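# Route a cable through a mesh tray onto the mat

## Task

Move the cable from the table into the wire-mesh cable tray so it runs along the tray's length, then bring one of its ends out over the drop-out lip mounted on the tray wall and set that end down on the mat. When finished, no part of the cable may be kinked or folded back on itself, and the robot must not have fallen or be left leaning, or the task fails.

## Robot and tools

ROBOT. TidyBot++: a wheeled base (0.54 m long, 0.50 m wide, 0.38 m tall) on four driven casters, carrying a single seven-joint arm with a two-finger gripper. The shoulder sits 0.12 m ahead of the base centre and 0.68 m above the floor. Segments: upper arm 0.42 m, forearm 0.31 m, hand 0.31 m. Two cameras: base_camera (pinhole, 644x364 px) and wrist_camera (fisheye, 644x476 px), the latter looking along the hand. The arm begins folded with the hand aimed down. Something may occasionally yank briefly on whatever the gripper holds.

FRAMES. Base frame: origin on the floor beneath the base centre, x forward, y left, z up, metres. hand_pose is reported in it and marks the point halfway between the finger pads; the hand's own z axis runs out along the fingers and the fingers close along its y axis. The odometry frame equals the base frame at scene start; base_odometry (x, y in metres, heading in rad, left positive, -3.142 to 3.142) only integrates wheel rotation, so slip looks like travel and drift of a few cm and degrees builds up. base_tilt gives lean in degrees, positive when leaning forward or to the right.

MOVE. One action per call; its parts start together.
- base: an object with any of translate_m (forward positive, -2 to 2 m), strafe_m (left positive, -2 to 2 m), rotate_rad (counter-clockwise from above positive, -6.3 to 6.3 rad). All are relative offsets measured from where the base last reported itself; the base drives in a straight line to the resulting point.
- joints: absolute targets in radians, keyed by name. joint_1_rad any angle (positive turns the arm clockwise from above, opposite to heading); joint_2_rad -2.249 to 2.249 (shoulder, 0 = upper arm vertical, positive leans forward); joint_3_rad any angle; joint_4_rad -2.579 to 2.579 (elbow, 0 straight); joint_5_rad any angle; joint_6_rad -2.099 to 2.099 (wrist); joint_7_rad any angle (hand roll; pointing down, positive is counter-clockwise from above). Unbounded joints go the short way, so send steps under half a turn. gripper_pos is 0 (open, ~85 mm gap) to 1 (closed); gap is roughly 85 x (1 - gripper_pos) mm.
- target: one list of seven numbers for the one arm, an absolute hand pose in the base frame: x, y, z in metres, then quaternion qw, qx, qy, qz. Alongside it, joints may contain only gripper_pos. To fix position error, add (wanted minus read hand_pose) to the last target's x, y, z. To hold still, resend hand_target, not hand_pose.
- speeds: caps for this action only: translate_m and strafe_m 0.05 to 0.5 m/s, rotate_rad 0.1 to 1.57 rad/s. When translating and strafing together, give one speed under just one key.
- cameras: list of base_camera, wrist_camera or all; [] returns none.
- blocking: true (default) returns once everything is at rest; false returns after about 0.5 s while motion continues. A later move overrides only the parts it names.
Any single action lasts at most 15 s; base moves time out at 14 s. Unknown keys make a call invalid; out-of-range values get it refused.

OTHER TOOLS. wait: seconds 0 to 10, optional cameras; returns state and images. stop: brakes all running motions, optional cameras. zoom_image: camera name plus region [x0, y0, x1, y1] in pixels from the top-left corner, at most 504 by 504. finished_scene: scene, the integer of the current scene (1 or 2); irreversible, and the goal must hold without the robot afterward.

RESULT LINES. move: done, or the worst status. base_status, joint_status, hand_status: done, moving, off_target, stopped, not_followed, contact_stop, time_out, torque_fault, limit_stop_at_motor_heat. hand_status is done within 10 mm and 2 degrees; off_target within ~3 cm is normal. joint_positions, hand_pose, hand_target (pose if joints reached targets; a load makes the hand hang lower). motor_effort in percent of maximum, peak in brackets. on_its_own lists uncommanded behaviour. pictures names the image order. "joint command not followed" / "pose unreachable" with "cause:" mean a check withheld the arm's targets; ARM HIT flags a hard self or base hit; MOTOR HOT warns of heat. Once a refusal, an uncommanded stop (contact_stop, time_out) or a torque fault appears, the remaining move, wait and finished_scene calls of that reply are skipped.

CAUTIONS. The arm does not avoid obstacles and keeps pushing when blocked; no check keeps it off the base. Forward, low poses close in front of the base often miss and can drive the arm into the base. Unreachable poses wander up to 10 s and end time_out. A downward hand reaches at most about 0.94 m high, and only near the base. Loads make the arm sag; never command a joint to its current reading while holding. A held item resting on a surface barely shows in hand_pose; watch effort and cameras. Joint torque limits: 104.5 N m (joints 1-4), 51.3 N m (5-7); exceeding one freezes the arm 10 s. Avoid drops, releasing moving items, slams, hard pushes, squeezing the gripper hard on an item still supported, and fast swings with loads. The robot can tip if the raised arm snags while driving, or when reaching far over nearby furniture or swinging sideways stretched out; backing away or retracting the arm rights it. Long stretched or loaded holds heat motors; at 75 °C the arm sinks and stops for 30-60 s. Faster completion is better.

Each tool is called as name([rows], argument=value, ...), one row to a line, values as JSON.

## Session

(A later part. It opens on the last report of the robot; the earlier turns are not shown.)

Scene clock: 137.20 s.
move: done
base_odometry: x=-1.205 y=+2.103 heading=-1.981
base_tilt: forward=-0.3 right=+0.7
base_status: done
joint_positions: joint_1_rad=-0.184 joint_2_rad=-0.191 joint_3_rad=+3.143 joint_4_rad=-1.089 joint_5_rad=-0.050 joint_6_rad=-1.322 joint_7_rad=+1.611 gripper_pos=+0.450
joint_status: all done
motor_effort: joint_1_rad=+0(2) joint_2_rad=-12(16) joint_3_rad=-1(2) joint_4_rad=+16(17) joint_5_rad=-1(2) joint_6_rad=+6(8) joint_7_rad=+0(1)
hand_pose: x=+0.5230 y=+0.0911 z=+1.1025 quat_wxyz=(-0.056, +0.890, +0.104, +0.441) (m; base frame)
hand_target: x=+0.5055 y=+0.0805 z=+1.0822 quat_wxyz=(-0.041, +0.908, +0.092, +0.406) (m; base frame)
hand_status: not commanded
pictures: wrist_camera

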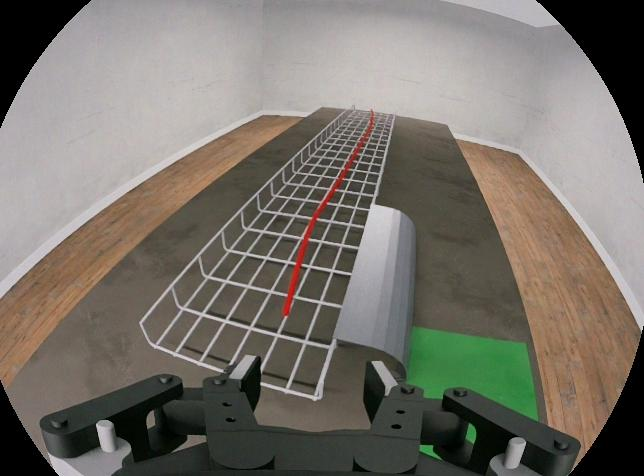

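move(target=[0.79, 0.195, 0.92, 0, 0.940, 0, 0.342], cameras=["wrist_camera"])

Scene clock: 139.83 s.
move: off_target
base_odometry: x=-1.205 y=+2.103 heading=-1.981
base_tilt: forward=-0.3 right=+0.6
base_status: not commanded
joint_positions: joint_1_rad=-0.422 joint_2_rad=+0.544 joint_3_rad=+3.252 joint_4_rad=-0.682 joint_5_rad=+0.090 joint_6_rad=-1.322 joint_7_rad=+1.271 gripper_pos=+0.450
joint_status: not commanded
motor_effort: joint_1_rad=+0(2) joint_2_rad=-40(42) joint_3_rad=+0(2) joint_4_rad=+18(19) joint_5_rad=+0(2) joint_6_rad=+4(9) joint_7_rad=-1(1)
hand_pose: x=+0.7748 y=+0.2080 z=+0.8934 quat_wxyz=(-0.022, +0.953, +0.019, +0.301) (m; base frame)
hand_target: x=+0.7900 y=+0.1950 z=+0.9200 quat_wxyz=(+0.000, +0.940, +0.000, +0.342) (m; base frame)
hand_status: off_target (0.033 m and 5.9 deg from the pose sent, 0.340 m and 18.6 deg at the start)
pictures: wrist_camera

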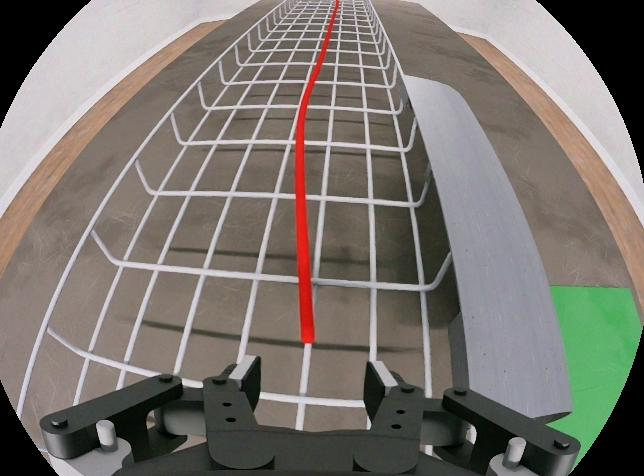

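move(target=[0.865, 0.19, 0.87, 0, 0.924, 0, 0.383], cameras=["wrist_camera"])

Scene clock: 141.10 s.
move: off_target
base_odometry: x=-1.205 y=+2.103 heading=-1.981
base_tilt: forward=-0.3 right=+0.6
base_status: not commanded
joint_positions: joint_1_rad=-0.410 joint_2_rad=+0.650 joint_3_rad=+3.279 joint_4_rad=-0.693 joint_5_rad=+0.091 joint_6_rad=-1.143 joint_7_rad=+1.270 gripper_pos=+0.450
joint_status: not commanded
motor_effort: joint_1_rad=+0(1) joint_2_rad=-44(47) joint_3_rad=+0(1) joint_4_rad=+18(20) joint_5_rad=+1(1) joint_6_rad=+5(7) joint_7_rad=-1(1)
hand_pose: x=+0.8393 y=+0.2119 z=+0.8464 quat_wxyz=(-0.015, +0.942, +0.018, +0.334) (m; base frame)
hand_target: x=+0.8650 y=+0.1900 z=+0.8700 quat_wxyz=(+0.000, +0.924, +0.000, +0.383) (m; base frame)
hand_status: off_target (0.041 m and 6.6 deg from the pose sent, 0.095 m and 10.5 deg at the start)
pictures: wrist_camera

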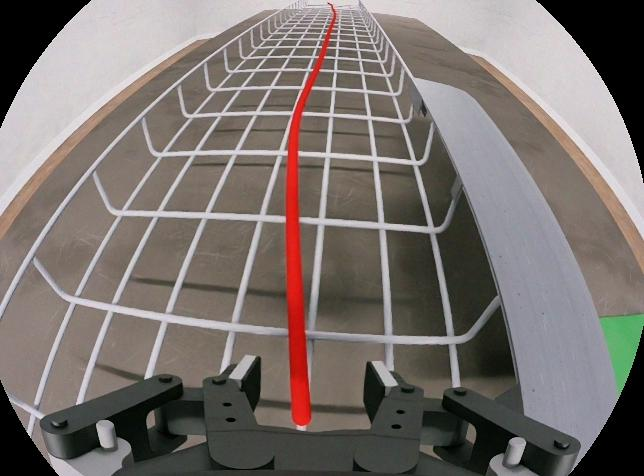

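move(target=[0.885, 0.192, 0.838, 0, 0.924, 0, 0.383], cameras=["wrist_camera"])

Scene clock: 143.43 s.
move: off_target
base_odometry: x=-1.205 y=+2.103 heading=-1.981
base_tilt: forward=-0.3 right=+0.7
base_status: not commanded
joint_positions: joint_1_rad=-0.408 joint_2_rad=+0.687 joint_3_rad=+3.287 joint_4_rad=-0.703 joint_5_rad=+0.091 joint_6_rad=-1.080 joint_7_rad=+1.269 gripper_pos=+0.450
joint_status: not commanded
motor_effort: joint_1_rad=+0(1) joint_2_rad=-45(46) joint_3_rad=+1(1) joint_4_rad=+19(19) joint_5_rad=+0(1) joint_6_rad=+5(7) joint_7_rad=-1(1)
hand_pose: x=+0.8586 y=+0.2146 z=+0.8256 quat_wxyz=(-0.013, +0.939, +0.019, +0.342) (m; base frame)
hand_target: x=+0.8850 y=+0.1920 z=+0.8380 quat_wxyz=(+0.000, +0.924, +0.000, +0.383) (m; base frame)
hand_status: off_target (0.037 m and 5.7 deg from the pose sent, 0.051 m and 6.6 deg at the start)
pictures: wrist_camera

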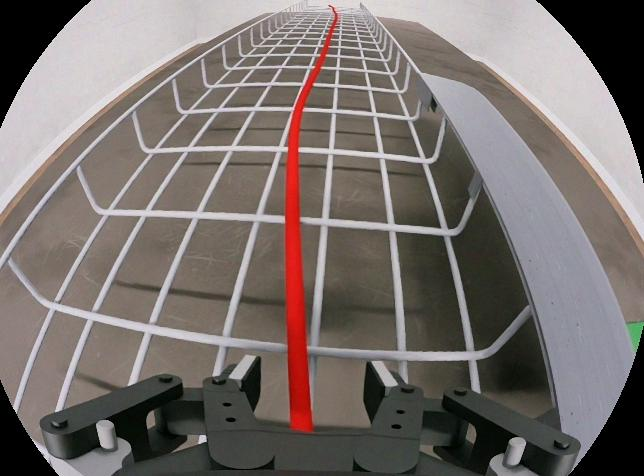

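move(target=[0.892, 0.192, 0.824, 0, 0.924, 0, 0.383], cameras=[])

move(joints={"gripper_pos": 1.0}, cameras=["wrist_camera"])

Scene clock: 144.20 s.
move: off_target
base_odometry: x=-1.205 y=+2.103 heading=-1.981
base_tilt: forward=-0.3 right=+0.7
base_status: not commanded
joint_positions: joint_1_rad=-0.407 joint_2_rad=+0.698 joint_3_rad=+3.290 joint_4_rad=-0.717 joint_5_rad=+0.091 joint_6_rad=-1.047 joint_7_rad=+1.268 gripper_pos=+0.450
joint_status: not commanded
motor_effort: joint_1_rad=+0(1) joint_2_rad=-46(47) joint_3_rad=+0(1) joint_4_rad=+18(19) joint_5_rad=+0(1) joint_6_rad=+5(6) joint_7_rad=-1(1)
hand_pose: x=+0.8661 y=+0.2145 z=+0.8168 quat_wxyz=(-0.013, +0.938, +0.019, +0.347) (m; base frame)
hand_target: x=+0.8920 y=+0.1920 z=+0.8240 quat_wxyz=(+0.000, +0.924, +0.000, +0.383) (m; base frame)
hand_status: off_target (0.035 m and 5.2 deg from the pose sent, 0.040 m and 5.7 deg at the start)
pictures: none
No camera images: "cameras" was empty.

Scene clock: 145.03 s.
move: off_target
base_odometry: x=-1.205 y=+2.103 heading=-1.981
base_tilt: forward=-0.3 right=+0.6
base_status: not commanded
joint_positions: joint_1_rad=-0.407 joint_2_rad=+0.698 joint_3_rad=+3.290 joint_4_rad=-0.717 joint_5_rad=+0.091 joint_6_rad=-1.047 joint_7_rad=+1.268 gripper_pos=+0.928
joint_status: gripper_pos off_target (ended at +0.928, target +1.000)
motor_effort: joint_1_rad=+1(1) joint_2_rad=-43(45) joint_3_rad=+2(2) joint_4_rad=+18(19) joint_5_rad=+0(1) joint_6_rad=+5(7) joint_7_rad=-1(1)
hand_pose: x=+0.8661 y=+0.2145 z=+0.8168 quat_wxyz=(-0.013, +0.938, +0.019, +0.347) (m; base frame)
hand_target: x=+0.8920 y=+0.1920 z=+0.8240 quat_wxyz=(+0.000, +0.924, +0.000, +0.383) (m; base frame)
hand_status: not commanded
pictures: wrist_camera

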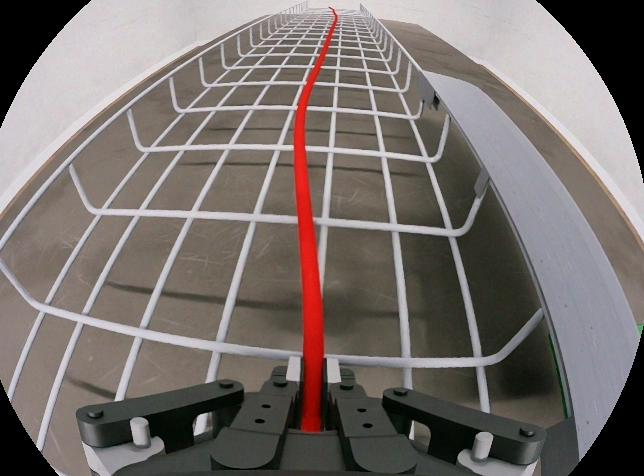

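move(target=[0.85, 0.19, 0.88, 0, 0.940, 0, 0.342], cameras=[])

move(target=[0.80, 0.17, 0.935, 0, 0.940, 0, 0.342], cameras=["wrist_camera"])

move(target=[0.76, 0.05, 0.95, -0.0565, 0.931, 0.164, 0.321], cameras=["wrist_camera"])

Scene clock: 146.73 s.
move: off_target
base_odometry: x=-1.205 y=+2.103 heading=-1.981
base_tilt: forward=-0.3 right=+0.7
base_status: not commanded
joint_positions: joint_1_rad=-0.394 joint_2_rad=+0.707 joint_3_rad=+3.290 joint_4_rad=-0.529 joint_5_rad=+0.091 joint_6_rad=-1.196 joint_7_rad=+1.268 gripper_pos=+0.928
joint_status: not commanded
motor_effort: joint_1_rad=+0(1) joint_2_rad=-46(49) joint_3_rad=+1(2) joint_4_rad=+18(20) joint_5_rad=+0(1) joint_6_rad=+6(8) joint_7_rad=-1(1)
hand_pose: x=+0.8634 y=+0.2084 z=+0.8748 quat_wxyz=(-0.014, +0.933, +0.008, +0.361) (m; base frame)
hand_target: x=+0.8500 y=+0.1900 z=+0.8800 quat_wxyz=(+0.000, +0.940, +0.000, +0.342) (m; base frame)
hand_status: off_target (0.023 m and 2.9 deg from the pose sent, 0.070 m and 2.7 deg at the start)
pictures: none
No camera images: "cameras" was empty.

Scene clock: 147.83 s.
move: off_target
base_odometry: x=-1.205 y=+2.103 heading=-1.981
base_tilt: forward=-0.3 right=+0.6
base_status: not commanded
joint_positions: joint_1_rad=-0.393 joint_2_rad=+0.578 joint_3_rad=+3.278 joint_4_rad=-0.543 joint_5_rad=+0.091 joint_6_rad=-1.274 joint_7_rad=+1.268 gripper_pos=+0.928
joint_status: not commanded
motor_effort: joint_1_rad=+0(1) joint_2_rad=-42(49) joint_3_rad=+0(1) joint_4_rad=+18(20) joint_5_rad=+1(1) joint_6_rad=+6(7) joint_7_rad=-1(1)
hand_pose: x=+0.8169 y=+0.1938 z=+0.9468 quat_wxyz=(-0.029, +0.927, -0.001, +0.374) (m; base frame)
hand_target: x=+0.8000 y=+0.1700 z=+0.9350 quat_wxyz=(+0.000, +0.940, +0.000, +0.342) (m; base frame)
hand_status: off_target (0.032 m and 5.1 deg from the pose sent, 0.095 m and 2.9 deg at the start)
pictures: wrist_camera

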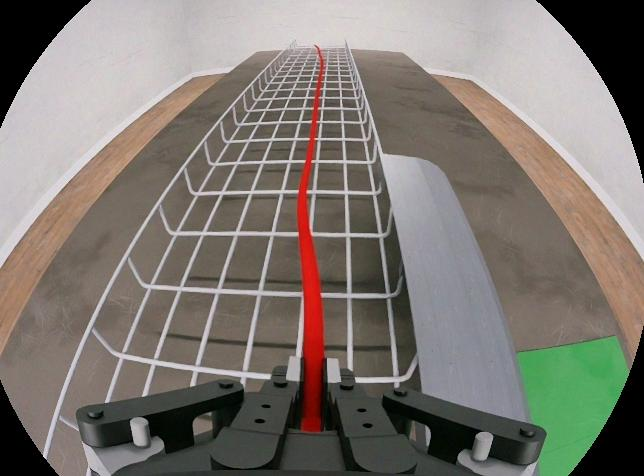

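Scene clock: 149.80 s.
move: off_target
base_odometry: x=-1.205 y=+2.103 heading=-1.981
base_tilt: forward=-0.3 right=+0.6
base_status: not commanded
joint_positions: joint_1_rad=+0.063 joint_2_rad=+0.457 joint_3_rad=+3.061 joint_4_rad=-0.695 joint_5_rad=-0.104 joint_6_rad=-1.291 joint_7_rad=+1.860 gripper_pos=+0.928
joint_status: not commanded
motor_effort: joint_1_rad=+0(3) joint_2_rad=-37(42) joint_3_rad=-2(3) joint_4_rad=+18(18) joint_5_rad=-2(3) joint_6_rad=+7(7) joint_7_rad=-1(1)
hand_pose: x=+0.7901 y=+0.0287 z=+0.9525 quat_wxyz=(-0.020, +0.927, +0.137, +0.349) (m; base frame)
hand_target: x=+0.7600 y=+0.0500 z=+0.9500 quat_wxyz=(-0.057, +0.931, +0.164, +0.321) (m; base frame)
hand_status: off_target (0.037 m and 6.1 deg from the pose sent, 0.155 m and 20.1 deg at the start)
pictures: wrist_camera

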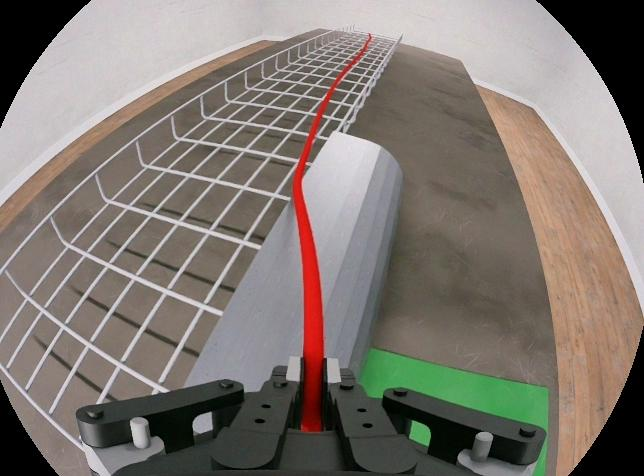

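move(target=[0.72, -0.06, 0.93, -0.078, 0.921, 0.247, 0.290], cameras=["wrist_camera"])

move(target=[0.74, -0.12, 0.87, -0.090, 0.909, 0.313, 0.261], cameras=["wrist_camera"])

Scene clock: 151.67 s.
move: off_target
base_odometry: x=-1.205 y=+2.103 heading=-1.981
base_tilt: forward=-0.4 right=+0.6
base_status: not commanded
joint_positions: joint_1_rad=+0.389 joint_2_rad=+0.457 joint_3_rad=+2.985 joint_4_rad=-0.697 joint_5_rad=-0.268 joint_6_rad=-1.445 joint_7_rad=+2.250 gripper_pos=+0.928
joint_status: not commanded
motor_effort: joint_1_rad=+0(3) joint_2_rad=-36(38) joint_3_rad=-3(4) joint_4_rad=+17(18) joint_5_rad=-4(4) joint_6_rad=+4(6) joint_7_rad=-1(1)
hand_pose: x=+0.7424 y=-0.0899 z=+0.9388 quat_wxyz=(-0.028, +0.925, +0.213, +0.313) (m; base frame)
hand_target: x=+0.7200 y=-0.0600 z=+0.9300 quat_wxyz=(-0.078, +0.921, +0.247, +0.290) (m; base frame)
hand_status: off_target (0.038 m and 7.4 deg from the pose sent, 0.115 m and 15.8 deg at the start)
pictures: wrist_camera

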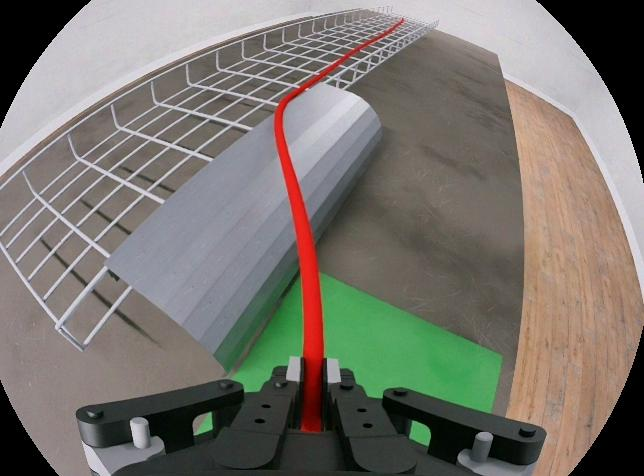

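Scene clock: 153.10 s.
move: off_target
base_odometry: x=-1.205 y=+2.103 heading=-1.981
base_tilt: forward=-0.3 right=+0.6
base_status: not commanded
joint_positions: joint_1_rad=+0.489 joint_2_rad=+0.640 joint_3_rad=+2.916 joint_4_rad=-0.623 joint_5_rad=-0.268 joint_6_rad=-1.523 joint_7_rad=+2.457 gripper_pos=+0.928
joint_status: not commanded
motor_effort: joint_1_rad=+1(2) joint_2_rad=-41(45) joint_3_rad=-5(5) joint_4_rad=+17(18) joint_5_rad=-4(5) joint_6_rad=+3(5) joint_7_rad=-1(1)
hand_pose: x=+0.7588 y=-0.1386 z=+0.8528 quat_wxyz=(-0.061, +0.922, +0.281, +0.261) (m; base frame)
hand_target: x=+0.7400 y=-0.1200 z=+0.8700 quat_wxyz=(-0.090, +0.909, +0.313, +0.261) (m; base frame)
hand_status: off_target (0.032 m and 5.2 deg from the pose sent, 0.075 m and 14.9 deg at the start)
pictures: wrist_camera

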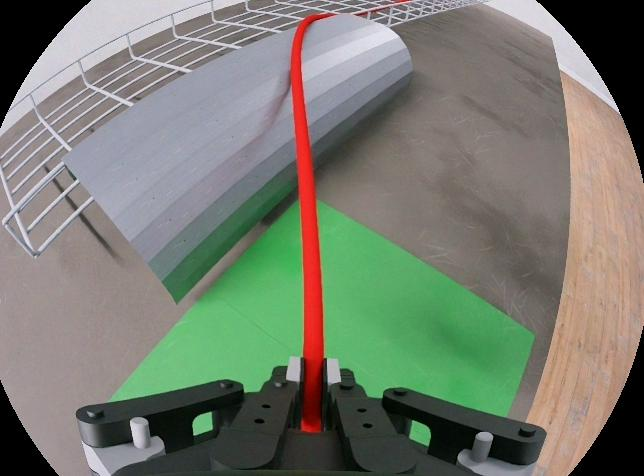

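move(target=[0.75, -0.135, 0.81, -0.090, 0.909, 0.313, 0.261], cameras=[])

move(target=[0.765, -0.145, 0.775, -0.090, 0.909, 0.313, 0.261], cameras=["wrist_camera"])

move(target=[0.77, -0.145, 0.757, -0.090, 0.909, 0.313, 0.261], cameras=["wrist_camera"])

Scene clock: 154.37 s.
move: off_target
base_odometry: x=-1.205 y=+2.103 heading=-1.981
base_tilt: forward=-0.3 right=+0.6
base_status: not commanded
joint_positions: joint_1_rad=+0.526 joint_2_rad=+0.640 joint_3_rad=+2.900 joint_4_rad=-0.775 joint_5_rad=-0.268 joint_6_rad=-1.508 joint_7_rad=+2.547 gripper_pos=+0.928
joint_status: not commanded
motor_effort: joint_1_rad=+1(2) joint_2_rad=-41(42) joint_3_rad=-5(5) joint_4_rad=+16(17) joint_5_rad=-4(5) joint_6_rad=+2(4) joint_7_rad=-1(1)
hand_pose: x=+0.7314 y=-0.1387 z=+0.7967 quat_wxyz=(-0.091, +0.923, +0.307, +0.215) (m; base frame)
hand_target: x=+0.7500 y=-0.1350 z=+0.8100 quat_wxyz=(-0.090, +0.909, +0.313, +0.261) (m; base frame)
hand_status: off_target (0.023 m and 5.5 deg from the pose sent, 0.044 m and 5.2 deg at the start)
pictures: none
No camera images: "cameras" was empty.

Scene clock: 155.20 s.
move: off_target
base_odometry: x=-1.205 y=+2.103 heading=-1.981
base_tilt: forward=-0.3 right=+0.6
base_status: not commanded
joint_positions: joint_1_rad=+0.540 joint_2_rad=+0.675 joint_3_rad=+2.883 joint_4_rad=-0.805 joint_5_rad=-0.268 joint_6_rad=-1.452 joint_7_rad=+2.581 gripper_pos=+0.928
joint_status: not commanded
motor_effort: joint_1_rad=+1(1) joint_2_rad=-41(43) joint_3_rad=-5(5) joint_4_rad=+16(17) joint_5_rad=-4(5) joint_6_rad=+2(4) joint_7_rad=-1(1)
hand_pose: x=+0.7428 y=-0.1434 z=+0.7699 quat_wxyz=(-0.097, +0.920, +0.312, +0.219) (m; base frame)
hand_target: x=+0.7650 y=-0.1450 z=+0.7750 quat_wxyz=(-0.090, +0.909, +0.313, +0.261) (m; base frame)
hand_status: off_target (0.023 m and 5.0 deg from the pose sent, 0.041 m and 5.5 deg at the start)
pictures: wrist_camera

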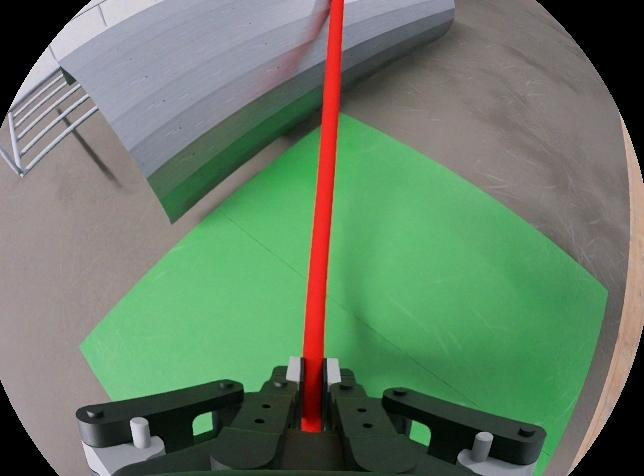

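Scene clock: 155.93 s.
move: off_target
base_odometry: x=-1.205 y=+2.103 heading=-1.981
base_tilt: forward=-0.3 right=+0.6
base_status: not commanded
joint_positions: joint_1_rad=+0.542 joint_2_rad=+0.682 joint_3_rad=+2.874 joint_4_rad=-0.844 joint_5_rad=-0.268 joint_6_rad=-1.406 joint_7_rad=+2.594 gripper_pos=+0.928
joint_status: not commanded
motor_effort: joint_1_rad=+0(1) joint_2_rad=-42(43) joint_3_rad=-5(6) joint_4_rad=+16(17) joint_5_rad=-5(5) joint_6_rad=+2(3) joint_7_rad=-1(1)
hand_pose: x=+0.7474 y=-0.1413 z=+0.7553 quat_wxyz=(-0.098, +0.918, +0.313, +0.222) (m; base frame)
hand_target: x=+0.7700 y=-0.1450 z=+0.7570 quat_wxyz=(-0.090, +0.909, +0.313, +0.261) (m; base frame)
hand_status: off_target (0.023 m and 4.7 deg from the pose sent, 0.030 m and 5.0 deg at the start)
pictures: wrist_camera

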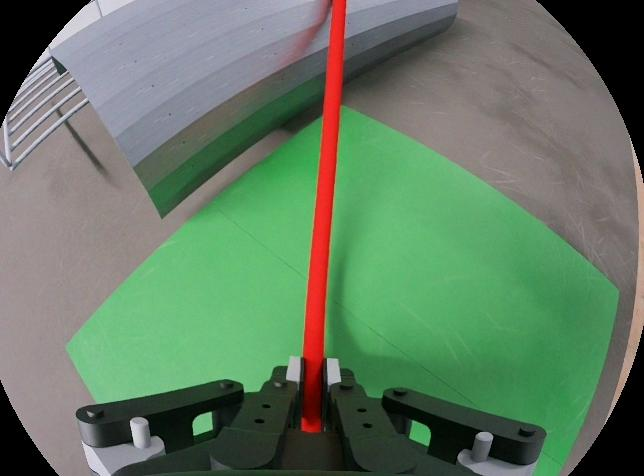

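move(target=[0.774, -0.145, 0.742, -0.090, 0.909, 0.313, 0.261], cameras=[])

move(joints={"gripper_pos": 0.55}, cameras=["wrist_camera"])

move(target=[0.70, -0.14, 0.85, -0.090, 0.909, 0.313, 0.261], cameras=["wrist_camera"])

move(joints={"joint_1_rad": 0.0, "joint_2_rad": -0.2, "joint_3_rad": 3.14, "joint_4_rad": -1.1, "joint_5_rad": 0.0, "joint_6_rad": -1.25, "joint_7_rad": 1.57}, cameras=["wrist_camera"])

Scene clock: 156.87 s.
move: off_target
base_odometry: x=-1.205 y=+2.103 heading=-1.981
base_tilt: forward=-0.4 right=+0.6
base_status: not commanded
joint_positions: joint_1_rad=+0.546 joint_2_rad=+0.685 joint_3_rad=+2.866 joint_4_rad=-0.870 joint_5_rad=-0.268 joint_6_rad=-1.370 joint_7_rad=+2.604 gripper_pos=+0.928
joint_status: not commanded
motor_effort: joint_1_rad=+0(1) joint_2_rad=-38(42) joint_3_rad=-5(6) joint_4_rad=+15(16) joint_5_rad=-4(5) joint_6_rad=+3(3) joint_7_rad=-1(1)
hand_pose: x=+0.7517 y=-0.1404 z=+0.7473 quat_wxyz=(-0.096, +0.917, +0.314, +0.227) (m; base frame)
hand_target: x=+0.7740 y=-0.1450 z=+0.7420 quat_wxyz=(-0.090, +0.909, +0.313, +0.261) (m; base frame)
hand_status: off_target (0.023 m and 4.1 deg from the pose sent, 0.030 m and 4.7 deg at the start)
pictures: none
No camera images: "cameras" was empty.

Scene clock: 157.67 s.
move: done
base_odometry: x=-1.205 y=+2.103 heading=-1.981
base_tilt: forward=-0.3 right=+0.6
base_status: not commanded
joint_positions: joint_1_rad=+0.546 joint_2_rad=+0.687 joint_3_rad=+2.864 joint_4_rad=-0.870 joint_5_rad=-0.268 joint_6_rad=-1.370 joint_7_rad=+2.604 gripper_pos=+0.550
joint_status: all done
motor_effort: joint_1_rad=+1(1) joint_2_rad=-41(42) joint_3_rad=-5(5) joint_4_rad=+16(16) joint_5_rad=-4(5) joint_6_rad=+1(3) joint_7_rad=-1(1)
hand_pose: x=+0.7519 y=-0.1396 z=+0.7464 quat_wxyz=(-0.098, +0.917, +0.314, +0.226) (m; base frame)
hand_target: x=+0.7740 y=-0.1450 z=+0.7420 quat_wxyz=(-0.090, +0.909, +0.313, +0.261) (m; base frame)
hand_status: not commanded
pictures: wrist_camera

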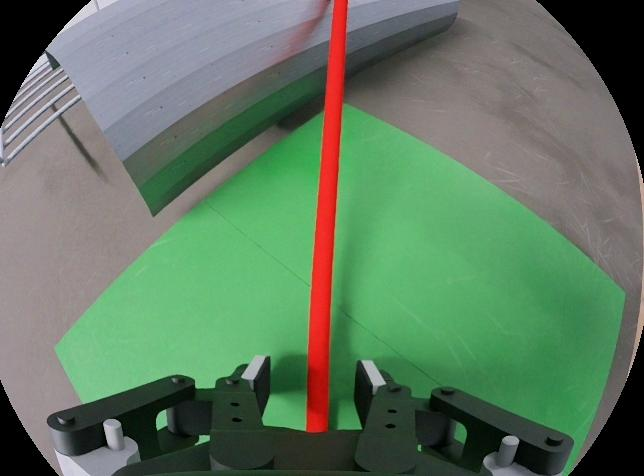

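Scene clock: 158.87 s.
move: off_target
base_odometry: x=-1.205 y=+2.103 heading=-1.981
base_tilt: forward=-0.3 right=+0.7
base_status: not commanded
joint_positions: joint_1_rad=+0.584 joint_2_rad=+0.520 joint_3_rad=+2.909 joint_4_rad=-0.870 joint_5_rad=-0.308 joint_6_rad=-1.430 joint_7_rad=+2.604 gripper_pos=+0.550
joint_status: not commanded
motor_effort: joint_1_rad=-1(1) joint_2_rad=-37(46) joint_3_rad=-4(6) joint_4_rad=+17(18) joint_5_rad=-5(5) joint_6_rad=+3(4) joint_7_rad=-1(1)
hand_pose: x=+0.7141 y=-0.1550 z=+0.8411 quat_wxyz=(-0.052, +0.915, +0.304, +0.261) (m; base frame)
hand_target: x=+0.7000 y=-0.1400 z=+0.8500 quat_wxyz=(-0.090, +0.909, +0.313, +0.261) (m; base frame)
hand_status: off_target (0.022 m and 4.5 deg from the pose sent, 0.116 m and 4.2 deg at the start)
pictures: wrist_camera

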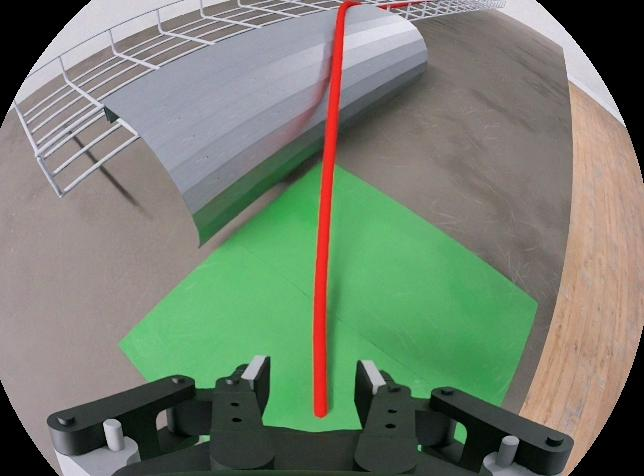

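Scene clock: 161.20 s.
move: off_target
base_odometry: x=-1.205 y=+2.103 heading=-1.981
base_tilt: forward=-0.3 right=+0.6
base_status: not commanded
joint_positions: joint_1_rad=+0.018 joint_2_rad=-0.191 joint_3_rad=+3.126 joint_4_rad=-1.083 joint_5_rad=-0.075 joint_6_rad=-1.347 joint_7_rad=+1.613 gripper_pos=+0.550
joint_status: joint_6_rad off_target (ended at -1.347, target -1.250); the others done
motor_effort: joint_1_rad=+0(4) joint_2_rad=-11(41) joint_3_rad=-1(5) joint_4_rad=+16(19) joint_5_rad=-1(6) joint_6_rad=+6(8) joint_7_rad=-1(2)
hand_pose: x=+0.5274 y=+0.0246 z=+1.1001 quat_wxyz=(-0.026, +0.899, +0.027, +0.436) (m; base frame)
hand_target: x=+0.5422 y=+0.0021 z=+1.1192 quat_wxyz=(+0.000, +0.880, +0.000, +0.476) (m; base frame)
hand_status: not commanded
pictures: wrist_camera

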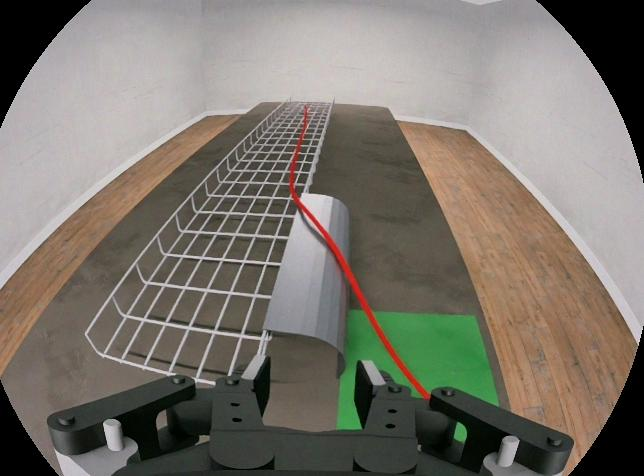

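zoom_image(camera="wrist_camera", region=[220, 80, 420, 280])

Scaled by 2.520.

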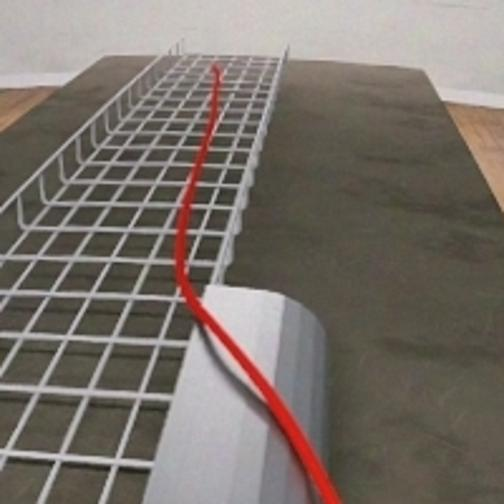

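finished_scene(scene=2)

The scene is finished: the task was done.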